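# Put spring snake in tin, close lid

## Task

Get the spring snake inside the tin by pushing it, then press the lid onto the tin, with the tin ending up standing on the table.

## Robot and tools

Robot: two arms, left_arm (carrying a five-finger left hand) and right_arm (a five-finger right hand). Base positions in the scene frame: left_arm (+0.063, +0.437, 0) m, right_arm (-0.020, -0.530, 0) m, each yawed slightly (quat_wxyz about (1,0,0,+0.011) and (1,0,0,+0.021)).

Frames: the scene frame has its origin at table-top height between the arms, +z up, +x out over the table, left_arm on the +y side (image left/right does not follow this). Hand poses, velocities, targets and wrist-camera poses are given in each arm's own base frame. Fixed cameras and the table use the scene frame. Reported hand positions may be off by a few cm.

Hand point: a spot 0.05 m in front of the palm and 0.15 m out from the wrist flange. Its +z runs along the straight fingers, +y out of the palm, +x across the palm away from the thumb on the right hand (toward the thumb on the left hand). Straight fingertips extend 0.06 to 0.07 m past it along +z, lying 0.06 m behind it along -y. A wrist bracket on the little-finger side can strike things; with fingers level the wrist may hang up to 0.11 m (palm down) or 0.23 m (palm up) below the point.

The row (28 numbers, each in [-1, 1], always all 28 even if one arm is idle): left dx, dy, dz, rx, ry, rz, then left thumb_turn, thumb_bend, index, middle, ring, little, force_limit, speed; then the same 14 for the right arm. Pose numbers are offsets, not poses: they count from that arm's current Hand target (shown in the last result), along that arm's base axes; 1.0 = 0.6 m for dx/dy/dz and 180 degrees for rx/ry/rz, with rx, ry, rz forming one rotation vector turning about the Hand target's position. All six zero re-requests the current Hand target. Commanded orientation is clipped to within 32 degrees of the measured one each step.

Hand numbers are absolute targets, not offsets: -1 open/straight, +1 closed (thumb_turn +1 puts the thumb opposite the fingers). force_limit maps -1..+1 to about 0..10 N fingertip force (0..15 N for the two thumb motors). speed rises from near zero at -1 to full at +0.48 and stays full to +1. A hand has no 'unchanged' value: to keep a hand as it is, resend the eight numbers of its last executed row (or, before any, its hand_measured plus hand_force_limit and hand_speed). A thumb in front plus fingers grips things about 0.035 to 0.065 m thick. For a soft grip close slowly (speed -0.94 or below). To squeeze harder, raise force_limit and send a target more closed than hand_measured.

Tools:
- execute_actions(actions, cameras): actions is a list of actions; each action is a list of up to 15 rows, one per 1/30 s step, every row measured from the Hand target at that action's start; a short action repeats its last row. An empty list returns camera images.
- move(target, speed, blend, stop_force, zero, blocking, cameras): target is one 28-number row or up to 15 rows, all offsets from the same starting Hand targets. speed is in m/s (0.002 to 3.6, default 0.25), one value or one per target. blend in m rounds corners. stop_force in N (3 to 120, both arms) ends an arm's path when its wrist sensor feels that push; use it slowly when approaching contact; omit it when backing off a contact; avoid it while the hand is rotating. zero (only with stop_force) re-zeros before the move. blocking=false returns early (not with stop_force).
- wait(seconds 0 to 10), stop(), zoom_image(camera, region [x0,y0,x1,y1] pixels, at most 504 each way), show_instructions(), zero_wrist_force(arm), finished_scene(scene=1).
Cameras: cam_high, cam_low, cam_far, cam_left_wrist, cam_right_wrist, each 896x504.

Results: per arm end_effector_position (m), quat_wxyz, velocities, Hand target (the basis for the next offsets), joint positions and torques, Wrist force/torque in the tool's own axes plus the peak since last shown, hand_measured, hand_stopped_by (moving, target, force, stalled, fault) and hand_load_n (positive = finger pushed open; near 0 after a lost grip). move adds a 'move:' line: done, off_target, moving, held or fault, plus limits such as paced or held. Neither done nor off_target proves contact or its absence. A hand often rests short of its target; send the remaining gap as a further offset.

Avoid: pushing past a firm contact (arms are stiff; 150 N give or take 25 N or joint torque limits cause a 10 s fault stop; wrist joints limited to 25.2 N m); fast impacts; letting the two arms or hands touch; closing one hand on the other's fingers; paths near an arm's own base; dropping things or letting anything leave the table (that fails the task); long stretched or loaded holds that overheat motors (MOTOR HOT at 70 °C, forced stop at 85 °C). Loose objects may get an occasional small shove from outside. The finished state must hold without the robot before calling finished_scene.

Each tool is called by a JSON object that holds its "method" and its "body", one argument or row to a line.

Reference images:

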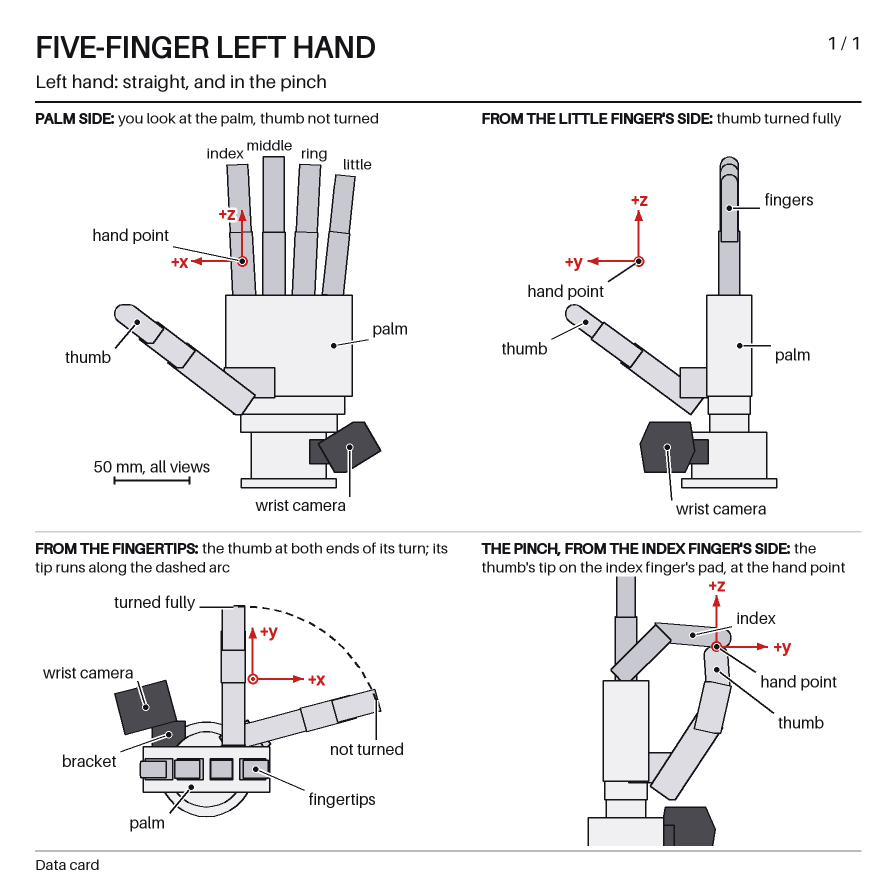

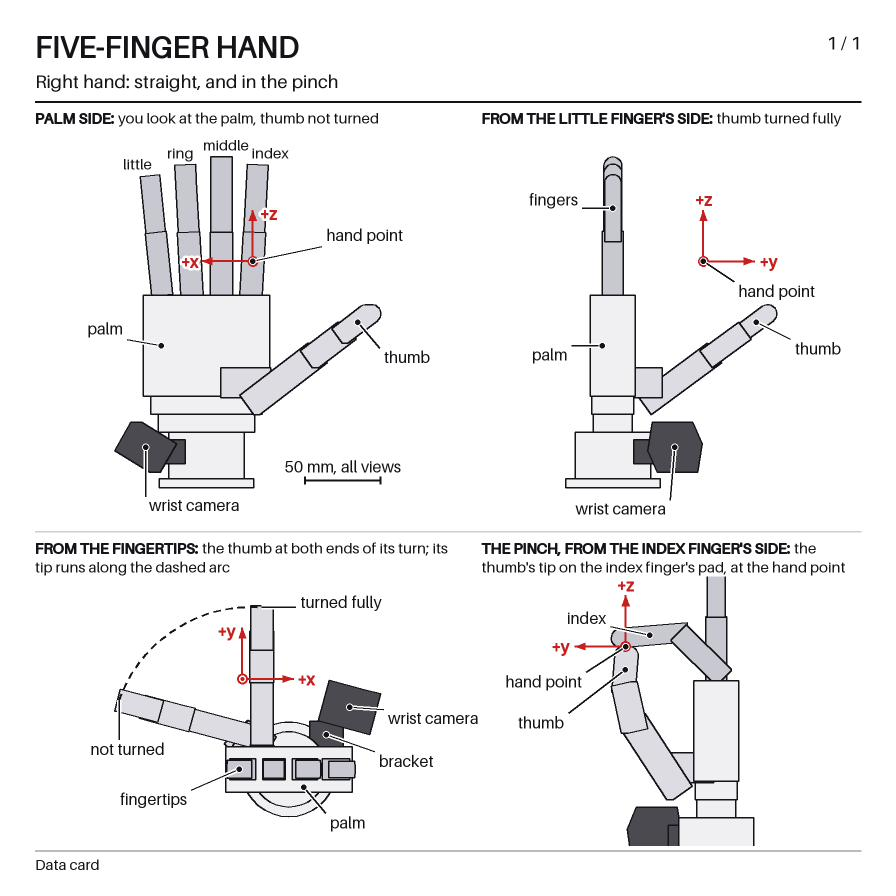

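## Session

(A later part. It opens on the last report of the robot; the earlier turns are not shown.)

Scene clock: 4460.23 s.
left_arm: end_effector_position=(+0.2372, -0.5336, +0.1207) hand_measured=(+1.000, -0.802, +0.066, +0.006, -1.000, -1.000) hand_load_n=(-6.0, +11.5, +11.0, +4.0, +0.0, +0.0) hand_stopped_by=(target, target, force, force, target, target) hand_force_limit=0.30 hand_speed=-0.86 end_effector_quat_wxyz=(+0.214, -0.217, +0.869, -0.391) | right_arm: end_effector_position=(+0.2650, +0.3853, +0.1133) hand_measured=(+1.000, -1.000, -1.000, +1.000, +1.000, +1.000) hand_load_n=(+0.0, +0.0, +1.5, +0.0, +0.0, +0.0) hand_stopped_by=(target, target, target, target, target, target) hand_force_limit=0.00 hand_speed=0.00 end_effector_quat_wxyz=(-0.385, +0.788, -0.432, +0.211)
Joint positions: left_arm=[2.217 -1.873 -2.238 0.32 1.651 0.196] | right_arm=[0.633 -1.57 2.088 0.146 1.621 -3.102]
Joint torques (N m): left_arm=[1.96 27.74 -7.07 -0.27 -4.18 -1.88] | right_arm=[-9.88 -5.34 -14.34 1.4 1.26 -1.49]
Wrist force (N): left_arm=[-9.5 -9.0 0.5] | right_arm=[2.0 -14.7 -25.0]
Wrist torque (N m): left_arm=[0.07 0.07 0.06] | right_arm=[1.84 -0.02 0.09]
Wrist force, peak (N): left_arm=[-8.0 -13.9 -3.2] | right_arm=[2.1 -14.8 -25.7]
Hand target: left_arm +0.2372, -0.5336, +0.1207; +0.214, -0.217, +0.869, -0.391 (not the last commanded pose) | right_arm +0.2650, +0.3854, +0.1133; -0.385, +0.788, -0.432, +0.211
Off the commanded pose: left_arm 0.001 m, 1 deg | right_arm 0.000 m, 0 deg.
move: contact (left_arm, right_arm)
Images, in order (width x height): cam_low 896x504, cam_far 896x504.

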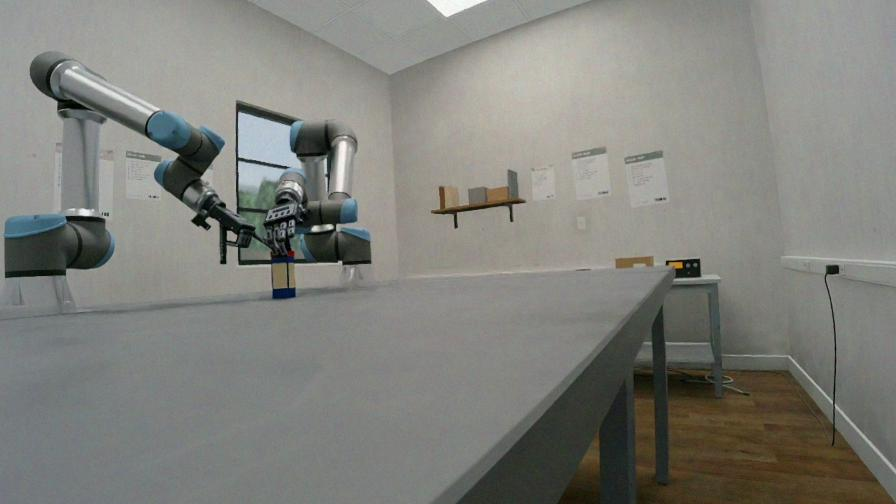

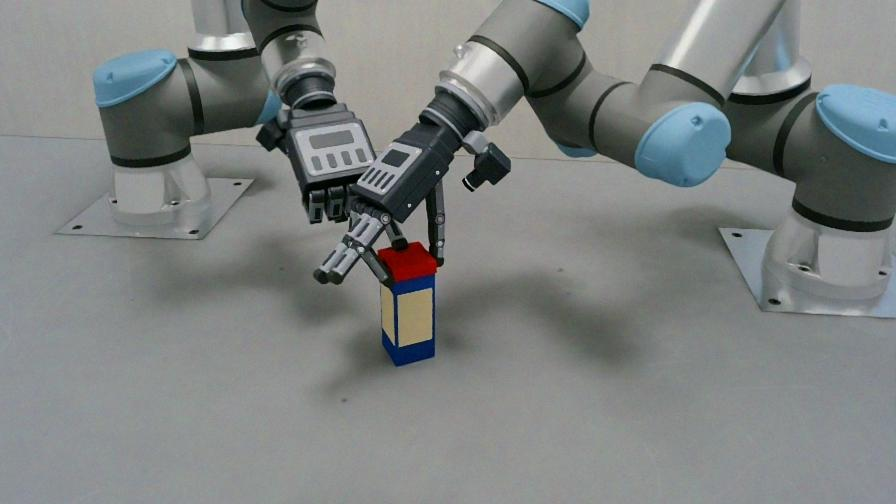

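{"method": "move", "body": {
  "target": [0,0,0,0,0,0,1,-0.8,0.35,0.35,-1,-1,0.3,-0.86,0,0,0.0035,0,0,0,1,-1,-1,1,1,1,0,0],
  "speed": 0.01,
  "cameras": ["cam_far","cam_low","cam_left_wrist"]
}}

{"method": "zoom_image", "body": {
  "camera": "cam_far",
  "region": [360, 210, 450, 300]
}}

Scene clock: 4468.07 s.
left_arm: end_effector_position=(+0.2372, -0.5336, +0.1207) hand_measured=(+1.000, -0.802, +0.066, +0.006, -1.000, -1.000) hand_load_n=(-3.0, +12.5, +9.5, +2.5, +0.0, +0.0) hand_stopped_by=(target, target, force, force, target, target) hand_force_limit=0.30 hand_speed=-0.86 end_effector_quat_wxyz=(+0.214, -0.217, +0.869, -0.391) | right_arm: end_effector_position=(+0.2650, +0.3854, +0.1154) hand_measured=(+1.000, -1.000, -1.000, +1.000, +1.000, +1.000) hand_load_n=(+0.0, +0.0, -0.5, +0.0, +0.0, +0.0) hand_stopped_by=(target, target, target, target, target, target) hand_force_limit=0.00 hand_speed=0.00 end_effector_quat_wxyz=(-0.385, +0.788, -0.432, +0.211)
Joint positions: left_arm=[2.217 -1.873 -2.238 0.32 1.651 0.196] | right_arm=[0.633 -1.572 2.084 0.152 1.621 -3.102]
Joint torques (N m): left_arm=[0.72 25.27 -5.48 1.04 0.66 -0.49] | right_arm=[-9.44 -29.5 -25 1.63 1.2 -1.43]
Wrist force (N): left_arm=[-1.3 -11.1 -5.0] | right_arm=[0.8 -1.5 2.6]
Wrist torque (N m): left_arm=[-0.14 0.10 -0.02] | right_arm=[0.04 0.04 0.09]
Wrist force, peak (N): left_arm=[-9.9 -9.4 0.3] | right_arm=[1.5 -14.6 -25.4]
Hand target: left_arm +0.2372, -0.5336, +0.1207; +0.214, -0.217, +0.869, -0.391 | right_arm +0.2650, +0.3854, +0.1154; -0.385, +0.788, -0.432, +0.211
Off the commanded pose: left_arm 0.000 m, 0 deg | right_arm 0.000 m, 0 deg.
move: done
camera_calibration:
cam_left_wrist: T_world_to_cam=[[0.023612, -0.713928, 0.69982, -0.468826], [-0.999512, -0.0311845, 0.00191051, 0.216425], [0.0204596, -0.699524, -0.714316, -0.180551], [0, 0, 0, 1]] pos_world=[0.231084, -0.454259, 0.19871]
Images, in order (width x height): cam_low 896x504, cam_far 896x504, cam_left_wrist 896x504.

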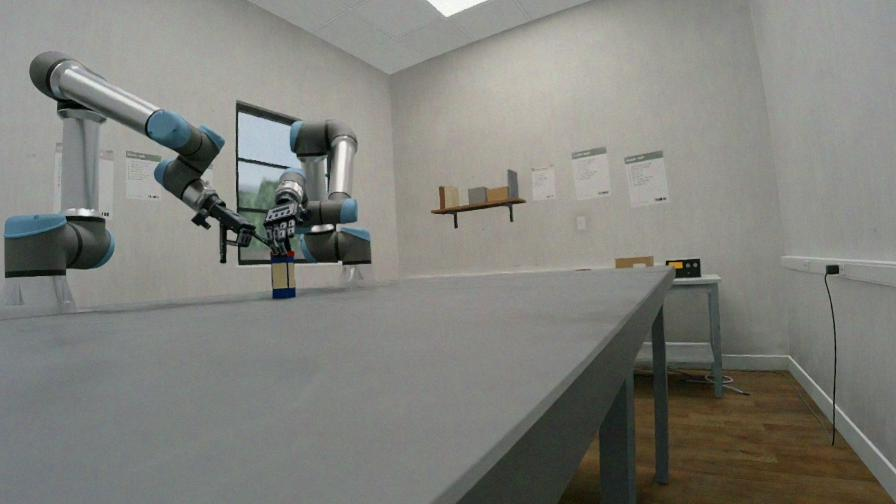

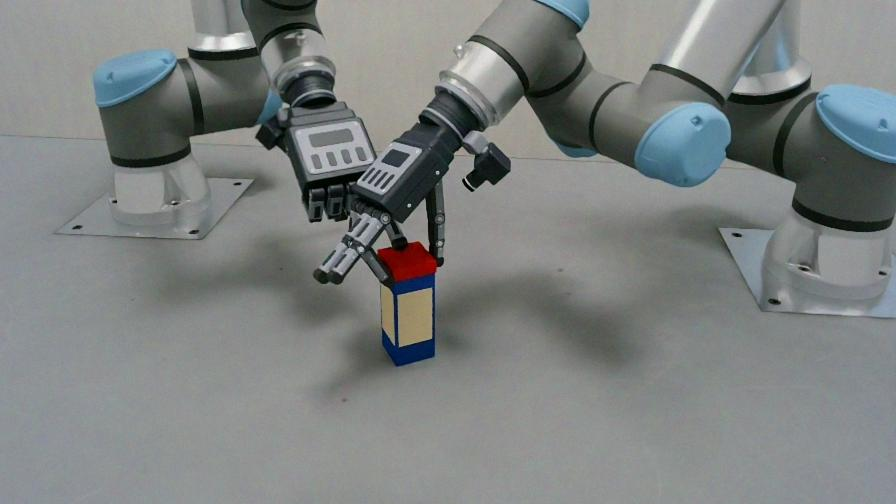

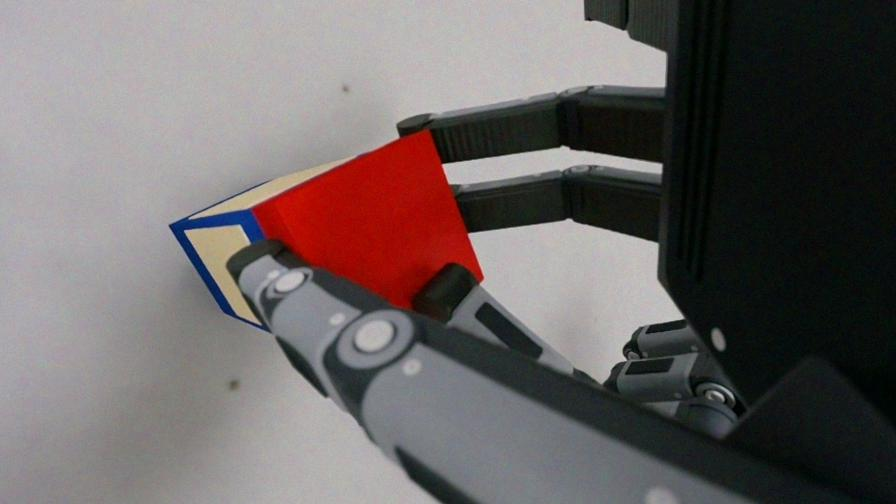

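Scaled by 5.600 from the camera's 896x504 image, which has a finer 1280x720 frame.

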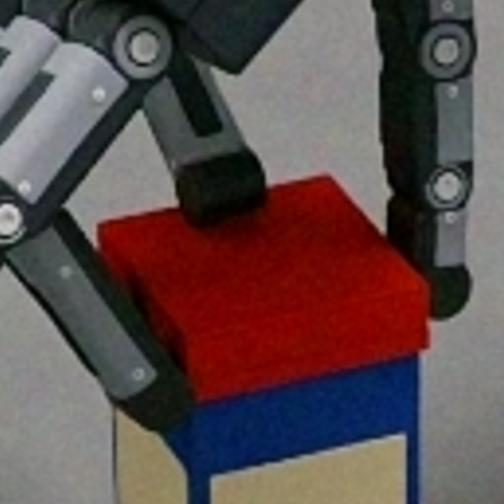

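{"method": "move", "body": {
  "target": [
    [0,0,0,0,0,0,1,-0.8,0.35,0.35,-1,-1,0.3,-0.86,0,0,0.006,0,0,0,1,-1,-1,1,1,1,0,0],
    [0,0,0,0,0,0,1,-0.8,0.35,0.35,-1,-1,0.3,-0.86,0.0197,0.0126,0.006,0,0,0,1,-1,-1,1,1,1,0,0]
  ],
  "speed": 0.03,
  "blend": 0
}}

{"method": "move", "body": {
  "target": [0,0,0,0,0,0,1,-0.8,0.35,0.35,-1,-1,0.3,-0.86,0,0,-0.02,0,0,0,1,-1,-1,1,1,1,0,0],
  "speed": 0.01,
  "stop_force": 5,
  "cameras": ["cam_far","cam_low","cam_left_wrist"]
}}

{"method": "zoom_image", "body": {
  "camera": "cam_far",
  "region": [360, 210, 450, 300]
}}

Scene clock: 4483.07 s.
left_arm: end_effector_position=(+0.2372, -0.5336, +0.1207) hand_measured=(+1.000, -0.802, +0.066, +0.006, -1.000, -1.000) hand_load_n=(-3.0, +12.5, +10.0, +2.5, +0.0, +0.0) hand_stopped_by=(target, target, force, force, target, target) hand_force_limit=0.30 hand_speed=-0.86 end_effector_quat_wxyz=(+0.214, -0.217, +0.869, -0.391) | right_arm: end_effector_position=(+0.2768, +0.3929, +0.1190) hand_measured=(+1.000, -1.000, -1.000, +1.000, +1.000, +1.000) hand_load_n=(+0.5, +0.0, +0.0, +0.0, +0.0, +0.0) hand_stopped_by=(target, target, target, target, target, target) hand_force_limit=0.00 hand_speed=0.00 end_effector_quat_wxyz=(-0.385, +0.788, -0.432, +0.211)
Joint positions: left_arm=[2.217 -1.873 -2.238 0.32 1.651 0.196] | right_arm=[0.63 -1.545 2.047 0.163 1.619 -3.104]
Joint torques (N m): left_arm=[0.58 23.39 8.25 0.88 1.76 0.13] | right_arm=[-10.62 -9.31 -25.16 1.54 -1.14 -1.33]
Wrist force (N): left_arm=[-1.0 -10.8 -4.6] | right_arm=[1.1 -1.3 2.6]
Wrist torque (N m): left_arm=[-0.14 0.08 -0.01] | right_arm=[0.06 0.02 0.12]
Wrist force, peak (N): left_arm=[-1.3 -11.3 -5.0] | right_arm=[1.1 -1.6 2.9]
Hand target: left_arm +0.2372, -0.5336, +0.1207; +0.214, -0.217, +0.869, -0.391 | right_arm +0.2768, +0.3929, +0.1190; -0.385, +0.788, -0.432, +0.211
Off the commanded pose: left_arm 0.000 m, 0 deg | right_arm 0.000 m, 0 deg.
move: done

Scene clock: 4484.67 s.
left_arm: end_effector_position=(+0.2372, -0.5336, +0.1207) hand_measured=(+1.000, -0.802, +0.066, +0.006, -1.000, -1.000) hand_load_n=(-3.5, +12.0, +10.0, +3.0, +0.0, -0.5) hand_stopped_by=(target, target, force, force, target, target) hand_force_limit=0.30 hand_speed=-0.86 end_effector_quat_wxyz=(+0.214, -0.217, +0.869, -0.391) | right_arm: end_effector_position=(+0.2768, +0.3929, +0.1142) hand_measured=(+1.000, -1.000, -1.000, +1.000, +1.000, +1.000) hand_load_n=(+0.0, +0.0, +0.5, +0.0, +0.5, +0.0) hand_stopped_by=(target, target, target, target, target, target) hand_force_limit=0.00 hand_speed=0.00 end_effector_quat_wxyz=(-0.385, +0.788, -0.432, +0.211)
Joint positions: left_arm=[2.217 -1.873 -2.238 0.32 1.651 0.196] | right_arm=[0.63 -1.539 2.054 0.149 1.619 -3.104]
Joint torques (N m): left_arm=[0.53 22.7 13.1 0.88 1.64 0.11] | right_arm=[-10.54 -30.1 -23.32 1.5 -1.03 -1.58]
Wrist force (N): left_arm=[-2.2 -10.2 -3.8] | right_arm=[1.3 -4.3 -1.8]
Wrist torque (N m): left_arm=[-0.09 0.07 0.00] | right_arm=[0.38 0.04 0.11]
Wrist force, peak (N): left_arm=[-1.1 -11.1 -5.0] | right_arm=[1.7 -8.3 -5.9]
Hand target: left_arm +0.2372, -0.5336, +0.1207; +0.214, -0.217, +0.869, -0.391 | right_arm +0.2768, +0.3929, +0.1142; -0.385, +0.788, -0.432, +0.211 (not the last commanded pose)
Off the commanded pose: left_arm 0.000 m, 0 deg | right_arm 0.007 m, 0 deg.
move: contact (right_arm)
camera_calibration:
cam_left_wrist: T_world_to_cam=[[0.0236133, -0.713927, 0.699822, -0.468826], [-0.99951, -0.0312553, 0.00184, 0.216407], [0.0205595, -0.699522, -0.714315, -0.180574], [0, 0, 0, 1]] pos_world=[0.231084, -0.454259, 0.19871]
Images, in order (width x height): cam_low 896x504, cam_far 896x504, cam_left_wrist 896x504.

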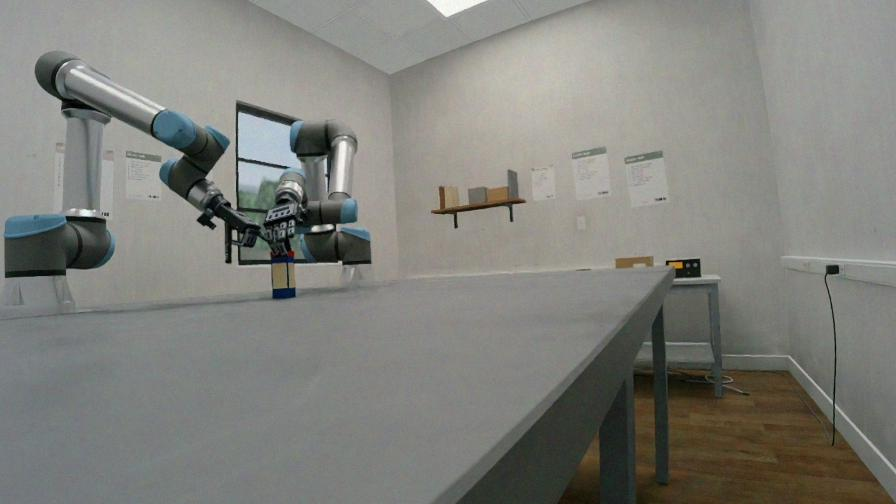

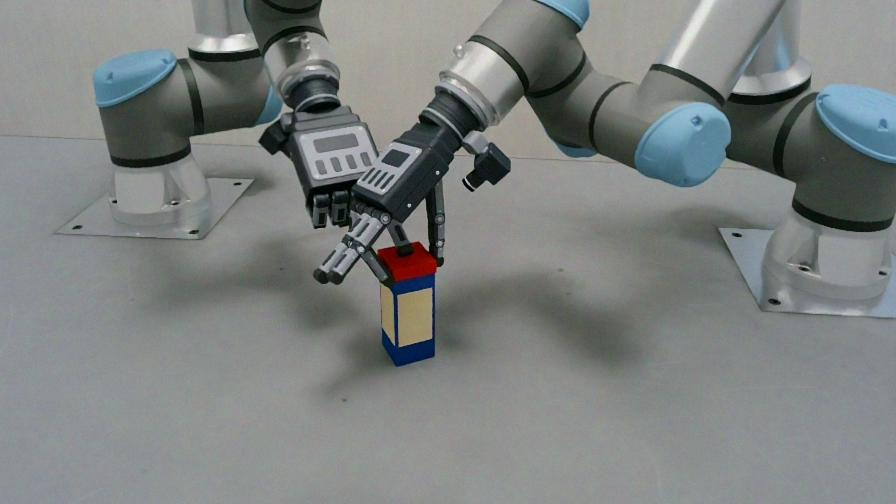

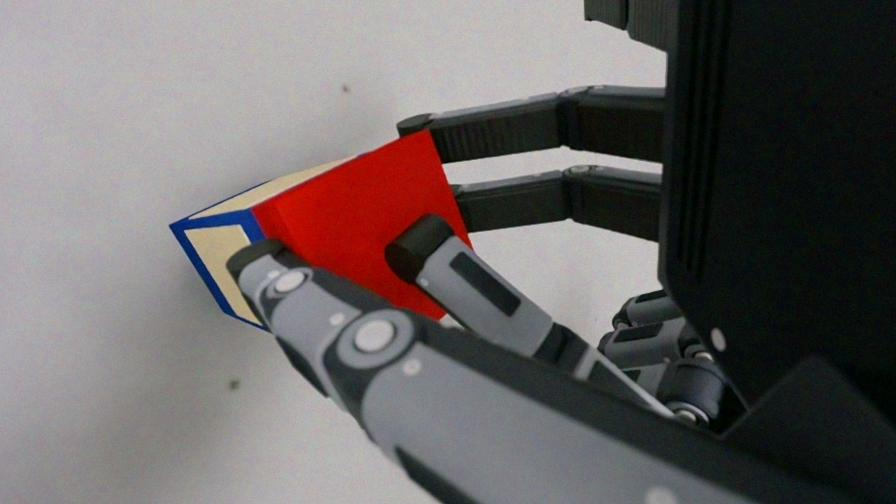

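Scaled by 5.600 from the camera's 896x504 image, which has a finer 1280x720 frame.

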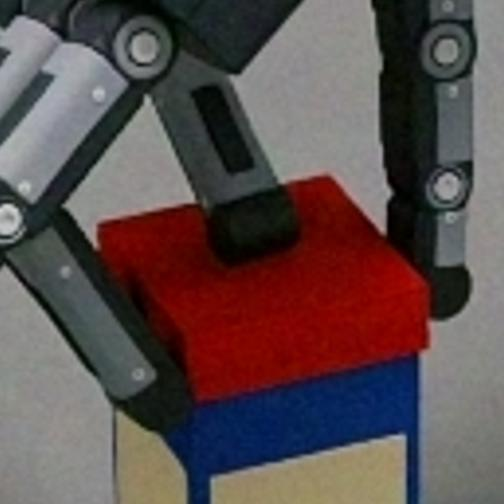

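{"method": "move", "body": {
  "target": [0,0,0,0,0,0,1,-0.8,0.35,0.35,-1,-1,0.3,-0.86,0,0,-0.01,0,0,0,1,-1,-1,1,1,1,0,0],
  "speed": 0.006,
  "stop_force": 7
}}

Scene clock: 4491.30 s.
left_arm: end_effector_position=(+0.2372, -0.5336, +0.1207) hand_measured=(+1.000, -0.802, +0.066, +0.006, -1.000, -1.000) hand_load_n=(-4.5, +12.0, +10.0, +3.0, -0.5, +0.0) hand_stopped_by=(target, target, force, force, target, target) hand_force_limit=0.30 hand_speed=-0.86 end_effector_quat_wxyz=(+0.214, -0.217, +0.869, -0.391) | right_arm: end_effector_position=(+0.2769, +0.3930, +0.1137) hand_measured=(+1.000, -1.000, -1.000, +1.000, +1.000, +1.000) hand_load_n=(+0.0, +0.0, +1.0, +0.0, +0.0, +0.0) hand_stopped_by=(target, target, target, target, target, target) hand_force_limit=0.00 hand_speed=0.00 end_effector_quat_wxyz=(-0.385, +0.788, -0.432, +0.211)
Joint positions: left_arm=[2.217 -1.873 -2.238 0.32 1.651 0.196] | right_arm=[0.63 -1.539 2.055 0.147 1.619 -3.104]
Joint torques (N m): left_arm=[-0.31 20.32 17.19 0.86 1.21 0.17] | right_arm=[-9.31 -25.13 -22.12 2.05 -1.1 -1.42]
Wrist force (N): left_arm=[-4.0 -9.2 -2.6] | right_arm=[1.8 -9.0 -9.0]
Wrist torque (N m): left_arm=[-0.06 0.07 0.00] | right_arm=[0.91 0.10 0.13]
Wrist force, peak (N): left_arm=[-2.5 -10.6 -3.9] | right_arm=[2.4 -12.1 -11.6]
Hand target: left_arm +0.2372, -0.5336, +0.1207; +0.214, -0.217, +0.869, -0.391 | right_arm +0.2769, +0.3930, +0.1137; -0.385, +0.788, -0.432, +0.211 (not the last commanded pose)
Off the commanded pose: left_arm 0.000 m, 0 deg | right_arm 0.006 m, 0 deg.
move: contact (right_arm)

{"method": "move", "body": {
  "target": [0,0,0,0,0,0,1,-1,-0.3,-0.3,-1,-1,0.3,-0.7,0,0,0,0,0,0,1,-1,-1,1,1,1,0,0],
  "speed": 0.02,
  "cameras": ["cam_far","cam_low","cam_left_wrist"]
}}

{"method": "zoom_image", "body": {
  "camera": "cam_far",
  "region": [360, 210, 450, 300]
}}

{"method": "zoom_image", "body": {
  "camera": "cam_low",
  "region": [262, 235, 302, 275]
}}

Scene clock: 4501.27 s.
left_arm: end_effector_position=(+0.2372, -0.5336, +0.1206) hand_measured=(+1.000, -1.000, -0.300, -0.300, -1.000, -1.000) hand_load_n=(+0.0, +0.0, +0.0, +0.0, +0.0, +0.0) hand_stopped_by=(target, target, target, target, target, target) hand_force_limit=0.30 hand_speed=-0.70 end_effector_quat_wxyz=(+0.214, -0.217, +0.869, -0.391) | right_arm: end_effector_position=(+0.2769, +0.3930, +0.1138) hand_measured=(+1.000, -1.000, -1.000, +1.000, +1.000, +1.000) hand_load_n=(+0.0, +0.0, +1.0, +0.0, +0.0, +0.0) hand_stopped_by=(target, target, target, target, target, target) hand_force_limit=0.00 hand_speed=0.00 end_effector_quat_wxyz=(-0.385, +0.788, -0.432, +0.211)
Joint positions: left_arm=[2.217 -1.873 -2.238 0.32 1.651 0.196] | right_arm=[0.63 -1.539 2.055 0.147 1.619 -3.104]
Joint torques (N m): left_arm=[-1.66 21.32 17.15 2.37 -1.25 0.08] | right_arm=[-5.59 -25.04 -17.63 0.76 -1.1 -1.36]
Wrist force (N): left_arm=[-0.2 -0.6 -0.9] | right_arm=[3.3 -10.7 -5.6]
Wrist torque (N m): left_arm=[0.12 0.13 -0.16] | right_arm=[0.73 0.11 0.19]
Wrist force, peak (N): left_arm=[-4.2 -9.3 -2.7] | right_arm=[1.9 -9.5 -9.3]
Hand target: left_arm +0.2372, -0.5336, +0.1207; +0.214, -0.217, +0.869, -0.391 | right_arm +0.2769, +0.3930, +0.1137; -0.385, +0.788, -0.432, +0.211
Off the commanded pose: left_arm 0.000 m, 0 deg | right_arm 0.000 m, 0 deg.
move: done
camera_calibration:
cam_left_wrist: T_world_to_cam=[[0.0236139, -0.713976, 0.699772, -0.468838], [-0.99951, -0.0312555, 0.00183865, 0.216407], [0.0205589, -0.699472, -0.714364, -0.180541], [0, 0, 0, 1]] pos_world=[0.231084, -0.454259, 0.19871]
Images, in order (width x height): cam_low 896x504, cam_far 896x504, cam_left_wrist 896x504.

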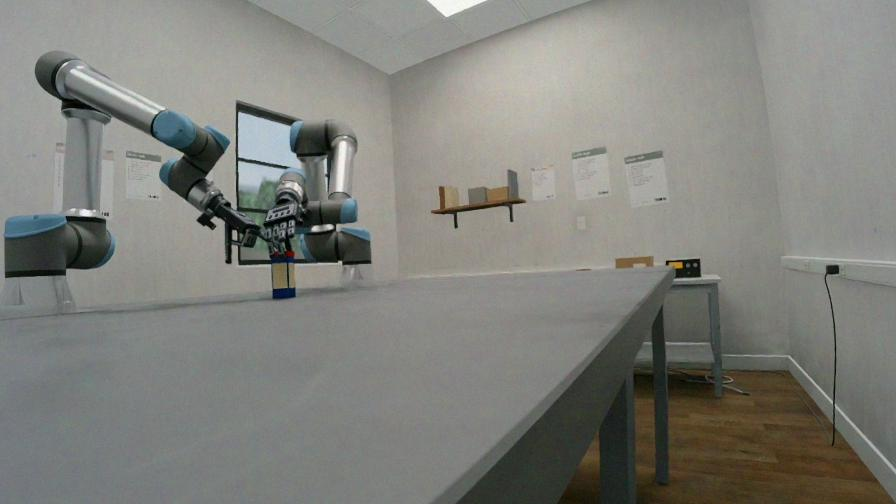

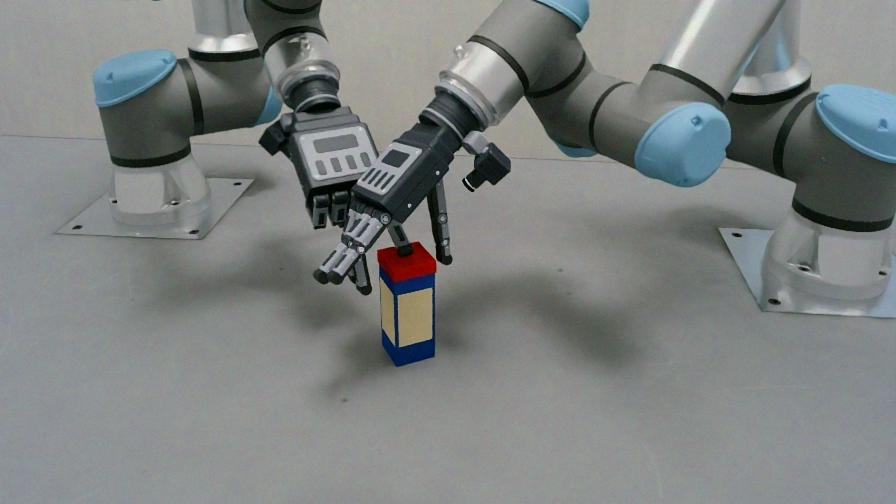

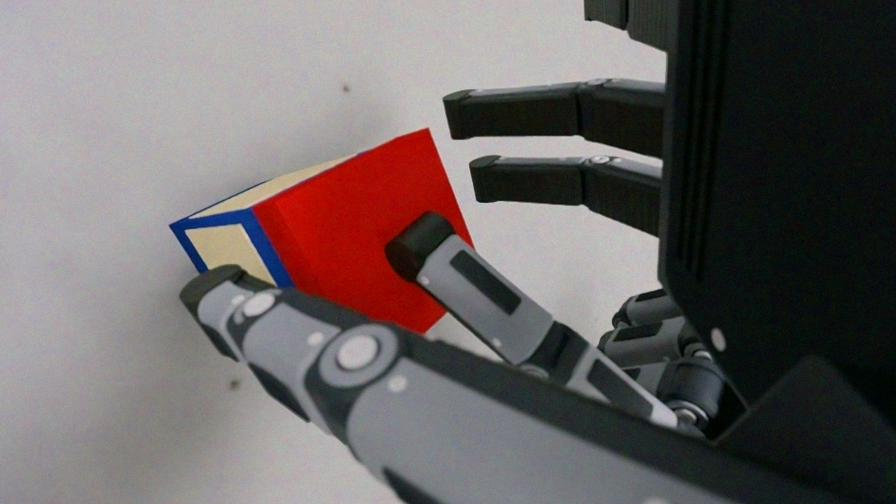

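Scaled by 5.600 from the camera's 896x504 image, which has a finer 1280x720 frame.

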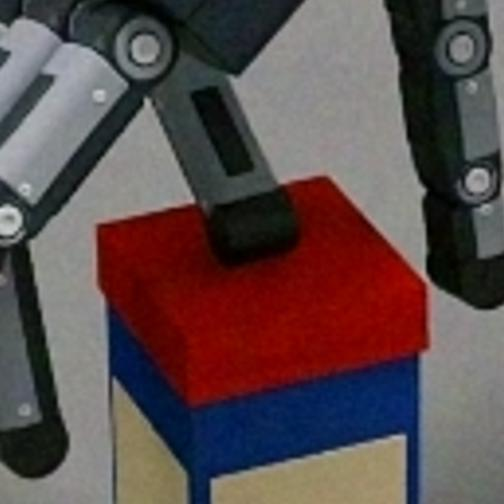

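Scaled by 12.600 from the camera's 896x504 image, which has a finer 1280x720 frame.

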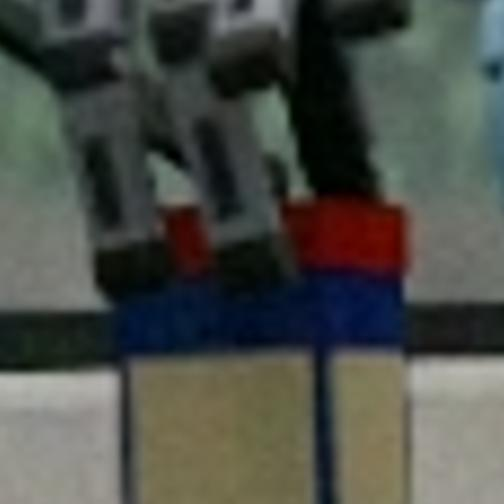

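{"method": "move", "body": {
  "target": [
    [0.0083,0.0055,0.08,0,0,0,1,-1,-0.5,-0.5,-1,-1,0.3,-0.7,0,0,0,0,0,0,1,-1,-1,1,1,1,0,0],
    [0.03,0.10,0.3,0,0,0,1,-1,-0.5,-0.5,-1,-1,0.3,-0.7,0,0,0,0,0,0,1,-1,-1,1,1,1,0,0]
  ],
  "speed": 0.1,
  "blend": [0.02,0],
  "cameras": ["cam_far","cam_low","cam_high"]
}}

{"method": "zoom_image", "body": {
  "camera": "cam_far",
  "region": [360, 210, 450, 300]
}}

{"method": "zoom_image", "body": {
  "camera": "cam_low",
  "region": [262, 235, 302, 275]
}}

Scene clock: 4514.27 s.
left_arm: end_effector_position=(+0.2552, -0.4736, +0.3006) hand_measured=(+1.000, -1.000, -0.500, -0.500, -1.000, -1.000) hand_load_n=(+0.0, +0.0, +0.0, +0.0, +0.0, +0.5) hand_stopped_by=(target, target, target, target, target, target) hand_force_limit=0.30 hand_speed=-0.70 end_effector_quat_wxyz=(+0.214, -0.217, +0.869, -0.391) | right_arm: end_effector_position=(+0.2769, +0.3930, +0.1137) hand_measured=(+1.000, -1.000, -1.000, +1.000, +1.000, +1.000) hand_load_n=(+0.5, +0.0, +1.0, +0.0, +0.0, +0.0) hand_stopped_by=(target, target, target, target, target, target) hand_force_limit=0.00 hand_speed=0.00 end_effector_quat_wxyz=(-0.385, +0.788, -0.432, +0.211)
Joint positions: left_arm=[2.355 -1.423 -2.134 -0.233 1.541 0.28] | right_arm=[0.63 -1.539 2.055 0.147 1.619 -3.104]
Joint torques (N m): left_arm=[6.86 19.56 37.11 0.92 -2.29 1.08] | right_arm=[13.56 -21.3 -5.17 0.93 -0.94 -1.37]
Wrist force (N): left_arm=[-0.1 -0.6 -1.1] | right_arm=[3.0 -10.7 -5.9]
Wrist torque (N m): left_arm=[0.12 0.08 -0.21] | right_arm=[0.74 0.16 0.18]
Wrist force, peak (N): left_arm=[-0.2 -0.9 -1.7] | right_arm=[3.0 -11.2 -6.0]
Hand target: left_arm +0.2552, -0.4736, +0.3007; +0.214, -0.217, +0.869, -0.391 | right_arm +0.2769, +0.3930, +0.1137; -0.385, +0.788, -0.432, +0.211
Off the commanded pose: left_arm 0.000 m, 0 deg | right_arm 0.000 m, 0 deg.
move: done
Images, in order (width x height): cam_high 896x504, cam_low 896x504, cam_far 896x504.

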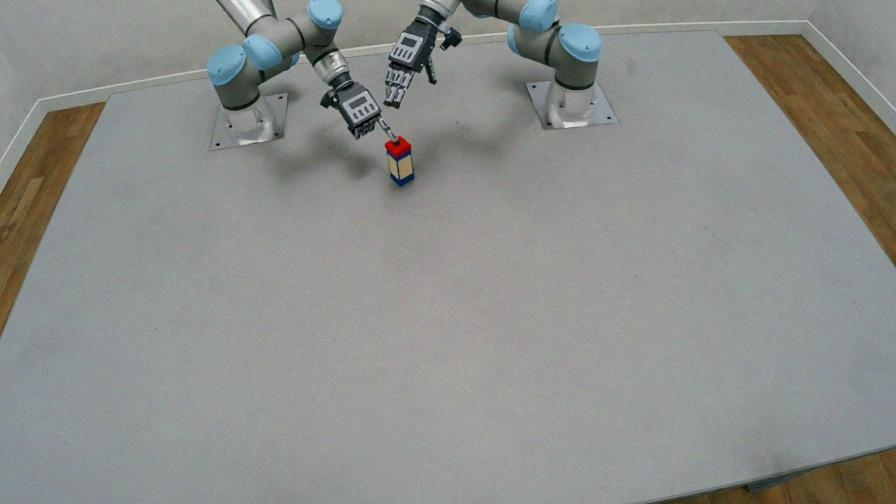

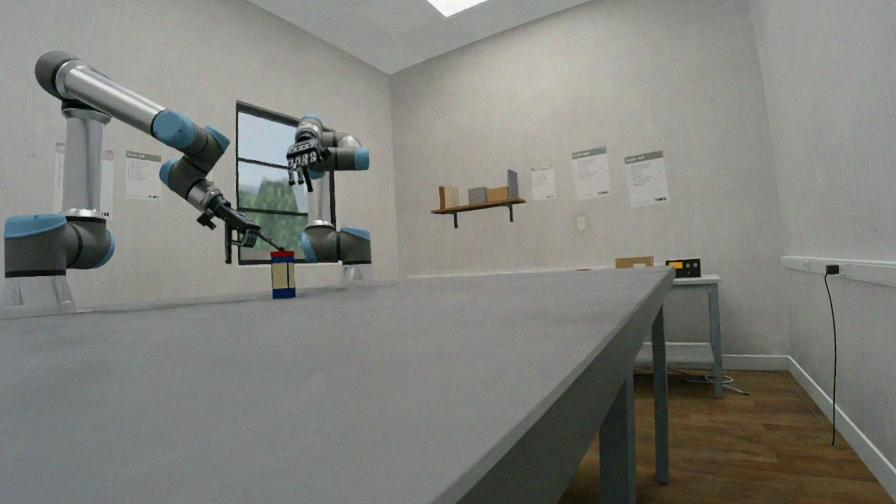

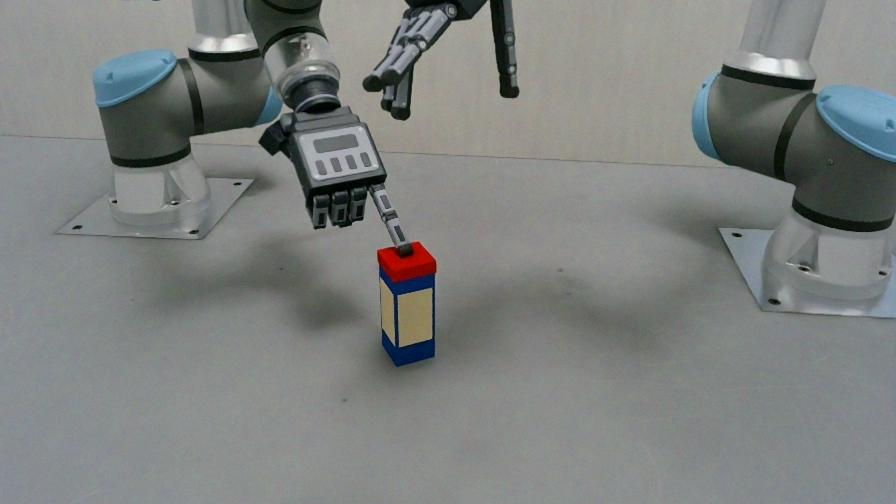

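Scaled by 5.600 from the camera's 896x504 image, which has a finer 1280x720 frame.

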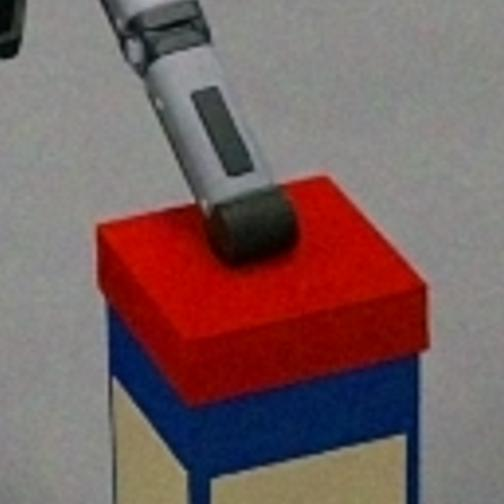

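Scaled by 12.600 from the camera's 896x504 image, which has a finer 1280x720 frame.

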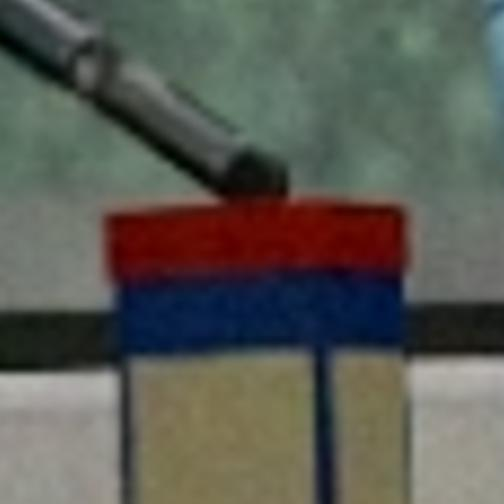

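{"method": "move", "body": {
  "target": [0,0,0,0,0,0,1,-1,-0.5,-0.5,-1,-1,0.3,-0.7,0,0,0.0025,0,0,0,1,-1,-1,1,1,1,0,0],
  "speed": 0.005,
  "cameras": ["cam_far"]
}}

{"method": "zoom_image", "body": {
  "camera": "cam_far",
  "region": [360, 210, 450, 300]
}}

Scene clock: 4524.47 s.
left_arm: end_effector_position=(+0.2552, -0.4736, +0.3007) hand_measured=(+1.000, -1.000, -0.500, -0.500, -1.000, -1.000) hand_load_n=(+0.0, +0.0, +0.0, +0.0, +0.0, +0.0) hand_stopped_by=(target, target, target, target, target, target) hand_force_limit=0.30 hand_speed=-0.70 end_effector_quat_wxyz=(+0.214, -0.217, +0.869, -0.391) | right_arm: end_effector_position=(+0.2769, +0.3930, +0.1152) hand_measured=(+1.000, -1.000, -1.000, +1.000, +1.000, +1.000) hand_load_n=(+0.0, +0.0, +0.0, +0.0, +0.0, +0.0) hand_stopped_by=(target, target, target, target, target, target) hand_force_limit=0.00 hand_speed=0.00 end_effector_quat_wxyz=(-0.385, +0.788, -0.432, +0.211)
Joint positions: left_arm=[2.355 -1.423 -2.134 -0.233 1.541 0.28] | right_arm=[0.63 -1.54 2.053 0.151 1.619 -3.104]
Joint torques (N m): left_arm=[6.54 20.29 36.96 1 -2.3 1.19] | right_arm=[12.57 -32.27 -25.14 1.63 -0.81 -1.35]
Wrist force (N): left_arm=[-0.1 -0.7 -1.2] | right_arm=[1.0 -1.6 2.9]
Wrist torque (N m): left_arm=[0.11 0.09 -0.22] | right_arm=[0.00 0.01 0.10]
Wrist force, peak (N): left_arm=[-0.1 -0.7 -1.3] | right_arm=[3.1 -11.2 -6.1]
Hand target: left_arm +0.2552, -0.4736, +0.3007; +0.214, -0.217, +0.869, -0.391 | right_arm +0.2769, +0.3930, +0.1152; -0.385, +0.788, -0.432, +0.211
Off the commanded pose: left_arm 0.000 m, 0 deg | right_arm 0.000 m, 0 deg.
move: done
Images, in order (width x height): cam_far 896x504.

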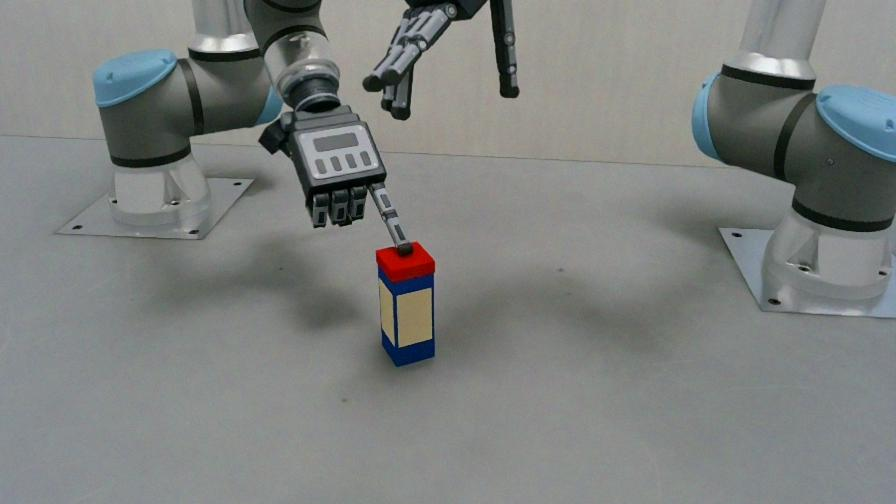

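Scaled by 5.600 from the camera's 896x504 image, which has a finer 1280x720 frame.

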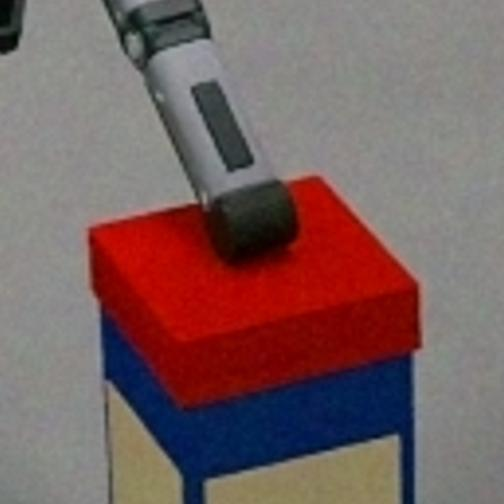

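{"method": "move", "body": {
  "target": [0,0,0,0,0,0,1,-1,-0.5,-0.5,-1,-1,0.3,-0.7,0,0,-0.015,0,0,0,1,-1,-1,1,1,1,0,0],
  "speed": 0.008,
  "stop_force": 16,
  "cameras": ["cam_far","cam_low"]
}}

{"method": "zoom_image", "body": {
  "camera": "cam_far",
  "region": [360, 210, 450, 300]
}}

{"method": "zoom_image", "body": {
  "camera": "cam_low",
  "region": [262, 235, 302, 275]
}}

Scene clock: 4543.67 s.
left_arm: end_effector_position=(+0.2552, -0.4736, +0.3007) hand_measured=(+1.000, -1.000, -0.500, -0.500, -1.000, -1.000) hand_load_n=(+0.0, +0.0, +0.0, +0.0, +0.0, +0.0) hand_stopped_by=(target, target, target, target, target, target) hand_force_limit=0.30 hand_speed=-0.70 end_effector_quat_wxyz=(+0.214, -0.217, +0.869, -0.391) | right_arm: end_effector_position=(+0.2770, +0.3930, +0.1133) hand_measured=(+1.000, -1.000, -1.000, +1.000, +1.000, +1.000) hand_load_n=(+0.0, +0.0, +1.5, +0.5, +0.0, +0.0) hand_stopped_by=(target, target, target, target, target, target) hand_force_limit=0.00 hand_speed=0.00 end_effector_quat_wxyz=(-0.385, +0.788, -0.432, +0.211)
Joint positions: left_arm=[2.355 -1.423 -2.134 -0.233 1.541 0.28] | right_arm=[0.63 -1.538 2.056 0.145 1.619 -3.104]
Joint torques (N m): left_arm=[6.79 19.9 36.25 0.95 -2.18 1.11] | right_arm=[7.11 -23.76 -18.19 2.82 -0.82 -1.43]
Wrist force (N): left_arm=[-0.1 -0.7 -0.9] | right_arm=[1.9 -13.6 -8.6]
Wrist torque (N m): left_arm=[0.09 0.10 -0.21] | right_arm=[0.97 0.03 0.11]
Wrist force, peak (N): left_arm=[0.0 -0.7 -1.2] | right_arm=[1.8 -17.7 -12.8]
Hand target: left_arm +0.2552, -0.4736, +0.3007; +0.214, -0.217, +0.869, -0.391 | right_arm +0.2770, +0.3930, +0.1133; -0.385, +0.788, -0.432, +0.211 (not the last commanded pose)
Off the commanded pose: left_arm 0.000 m, 0 deg | right_arm 0.007 m, 0 deg.
move: contact (right_arm)
Images, in order (width x height): cam_low 896x504, cam_far 896x504.

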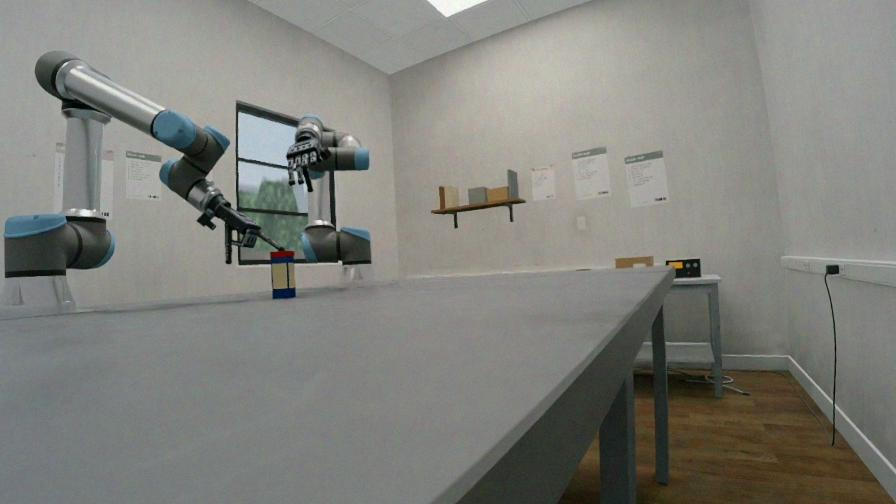

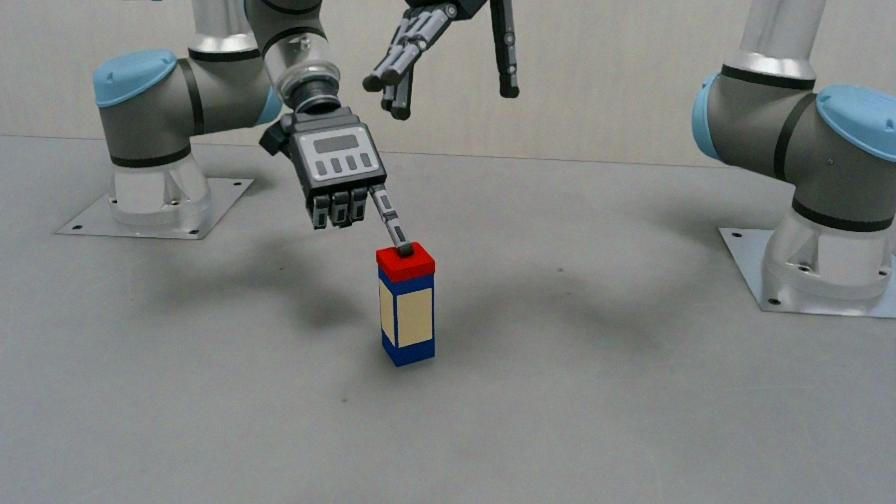

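Scaled by 5.600 from the camera's 896x504 image, which has a finer 1280x720 frame.

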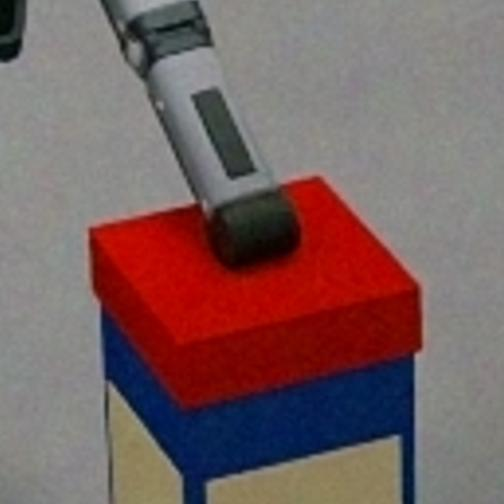

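Scaled by 12.600 from the camera's 896x504 image, which has a finer 1280x720 frame.

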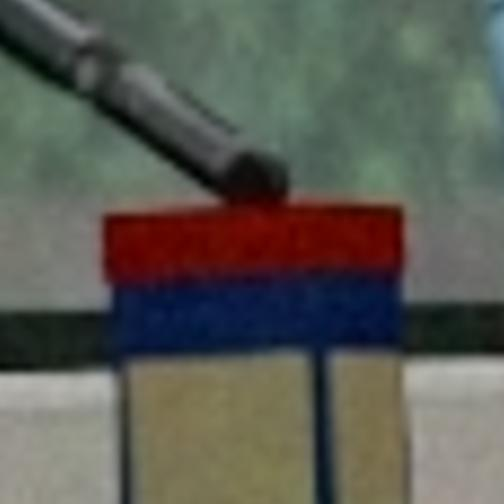

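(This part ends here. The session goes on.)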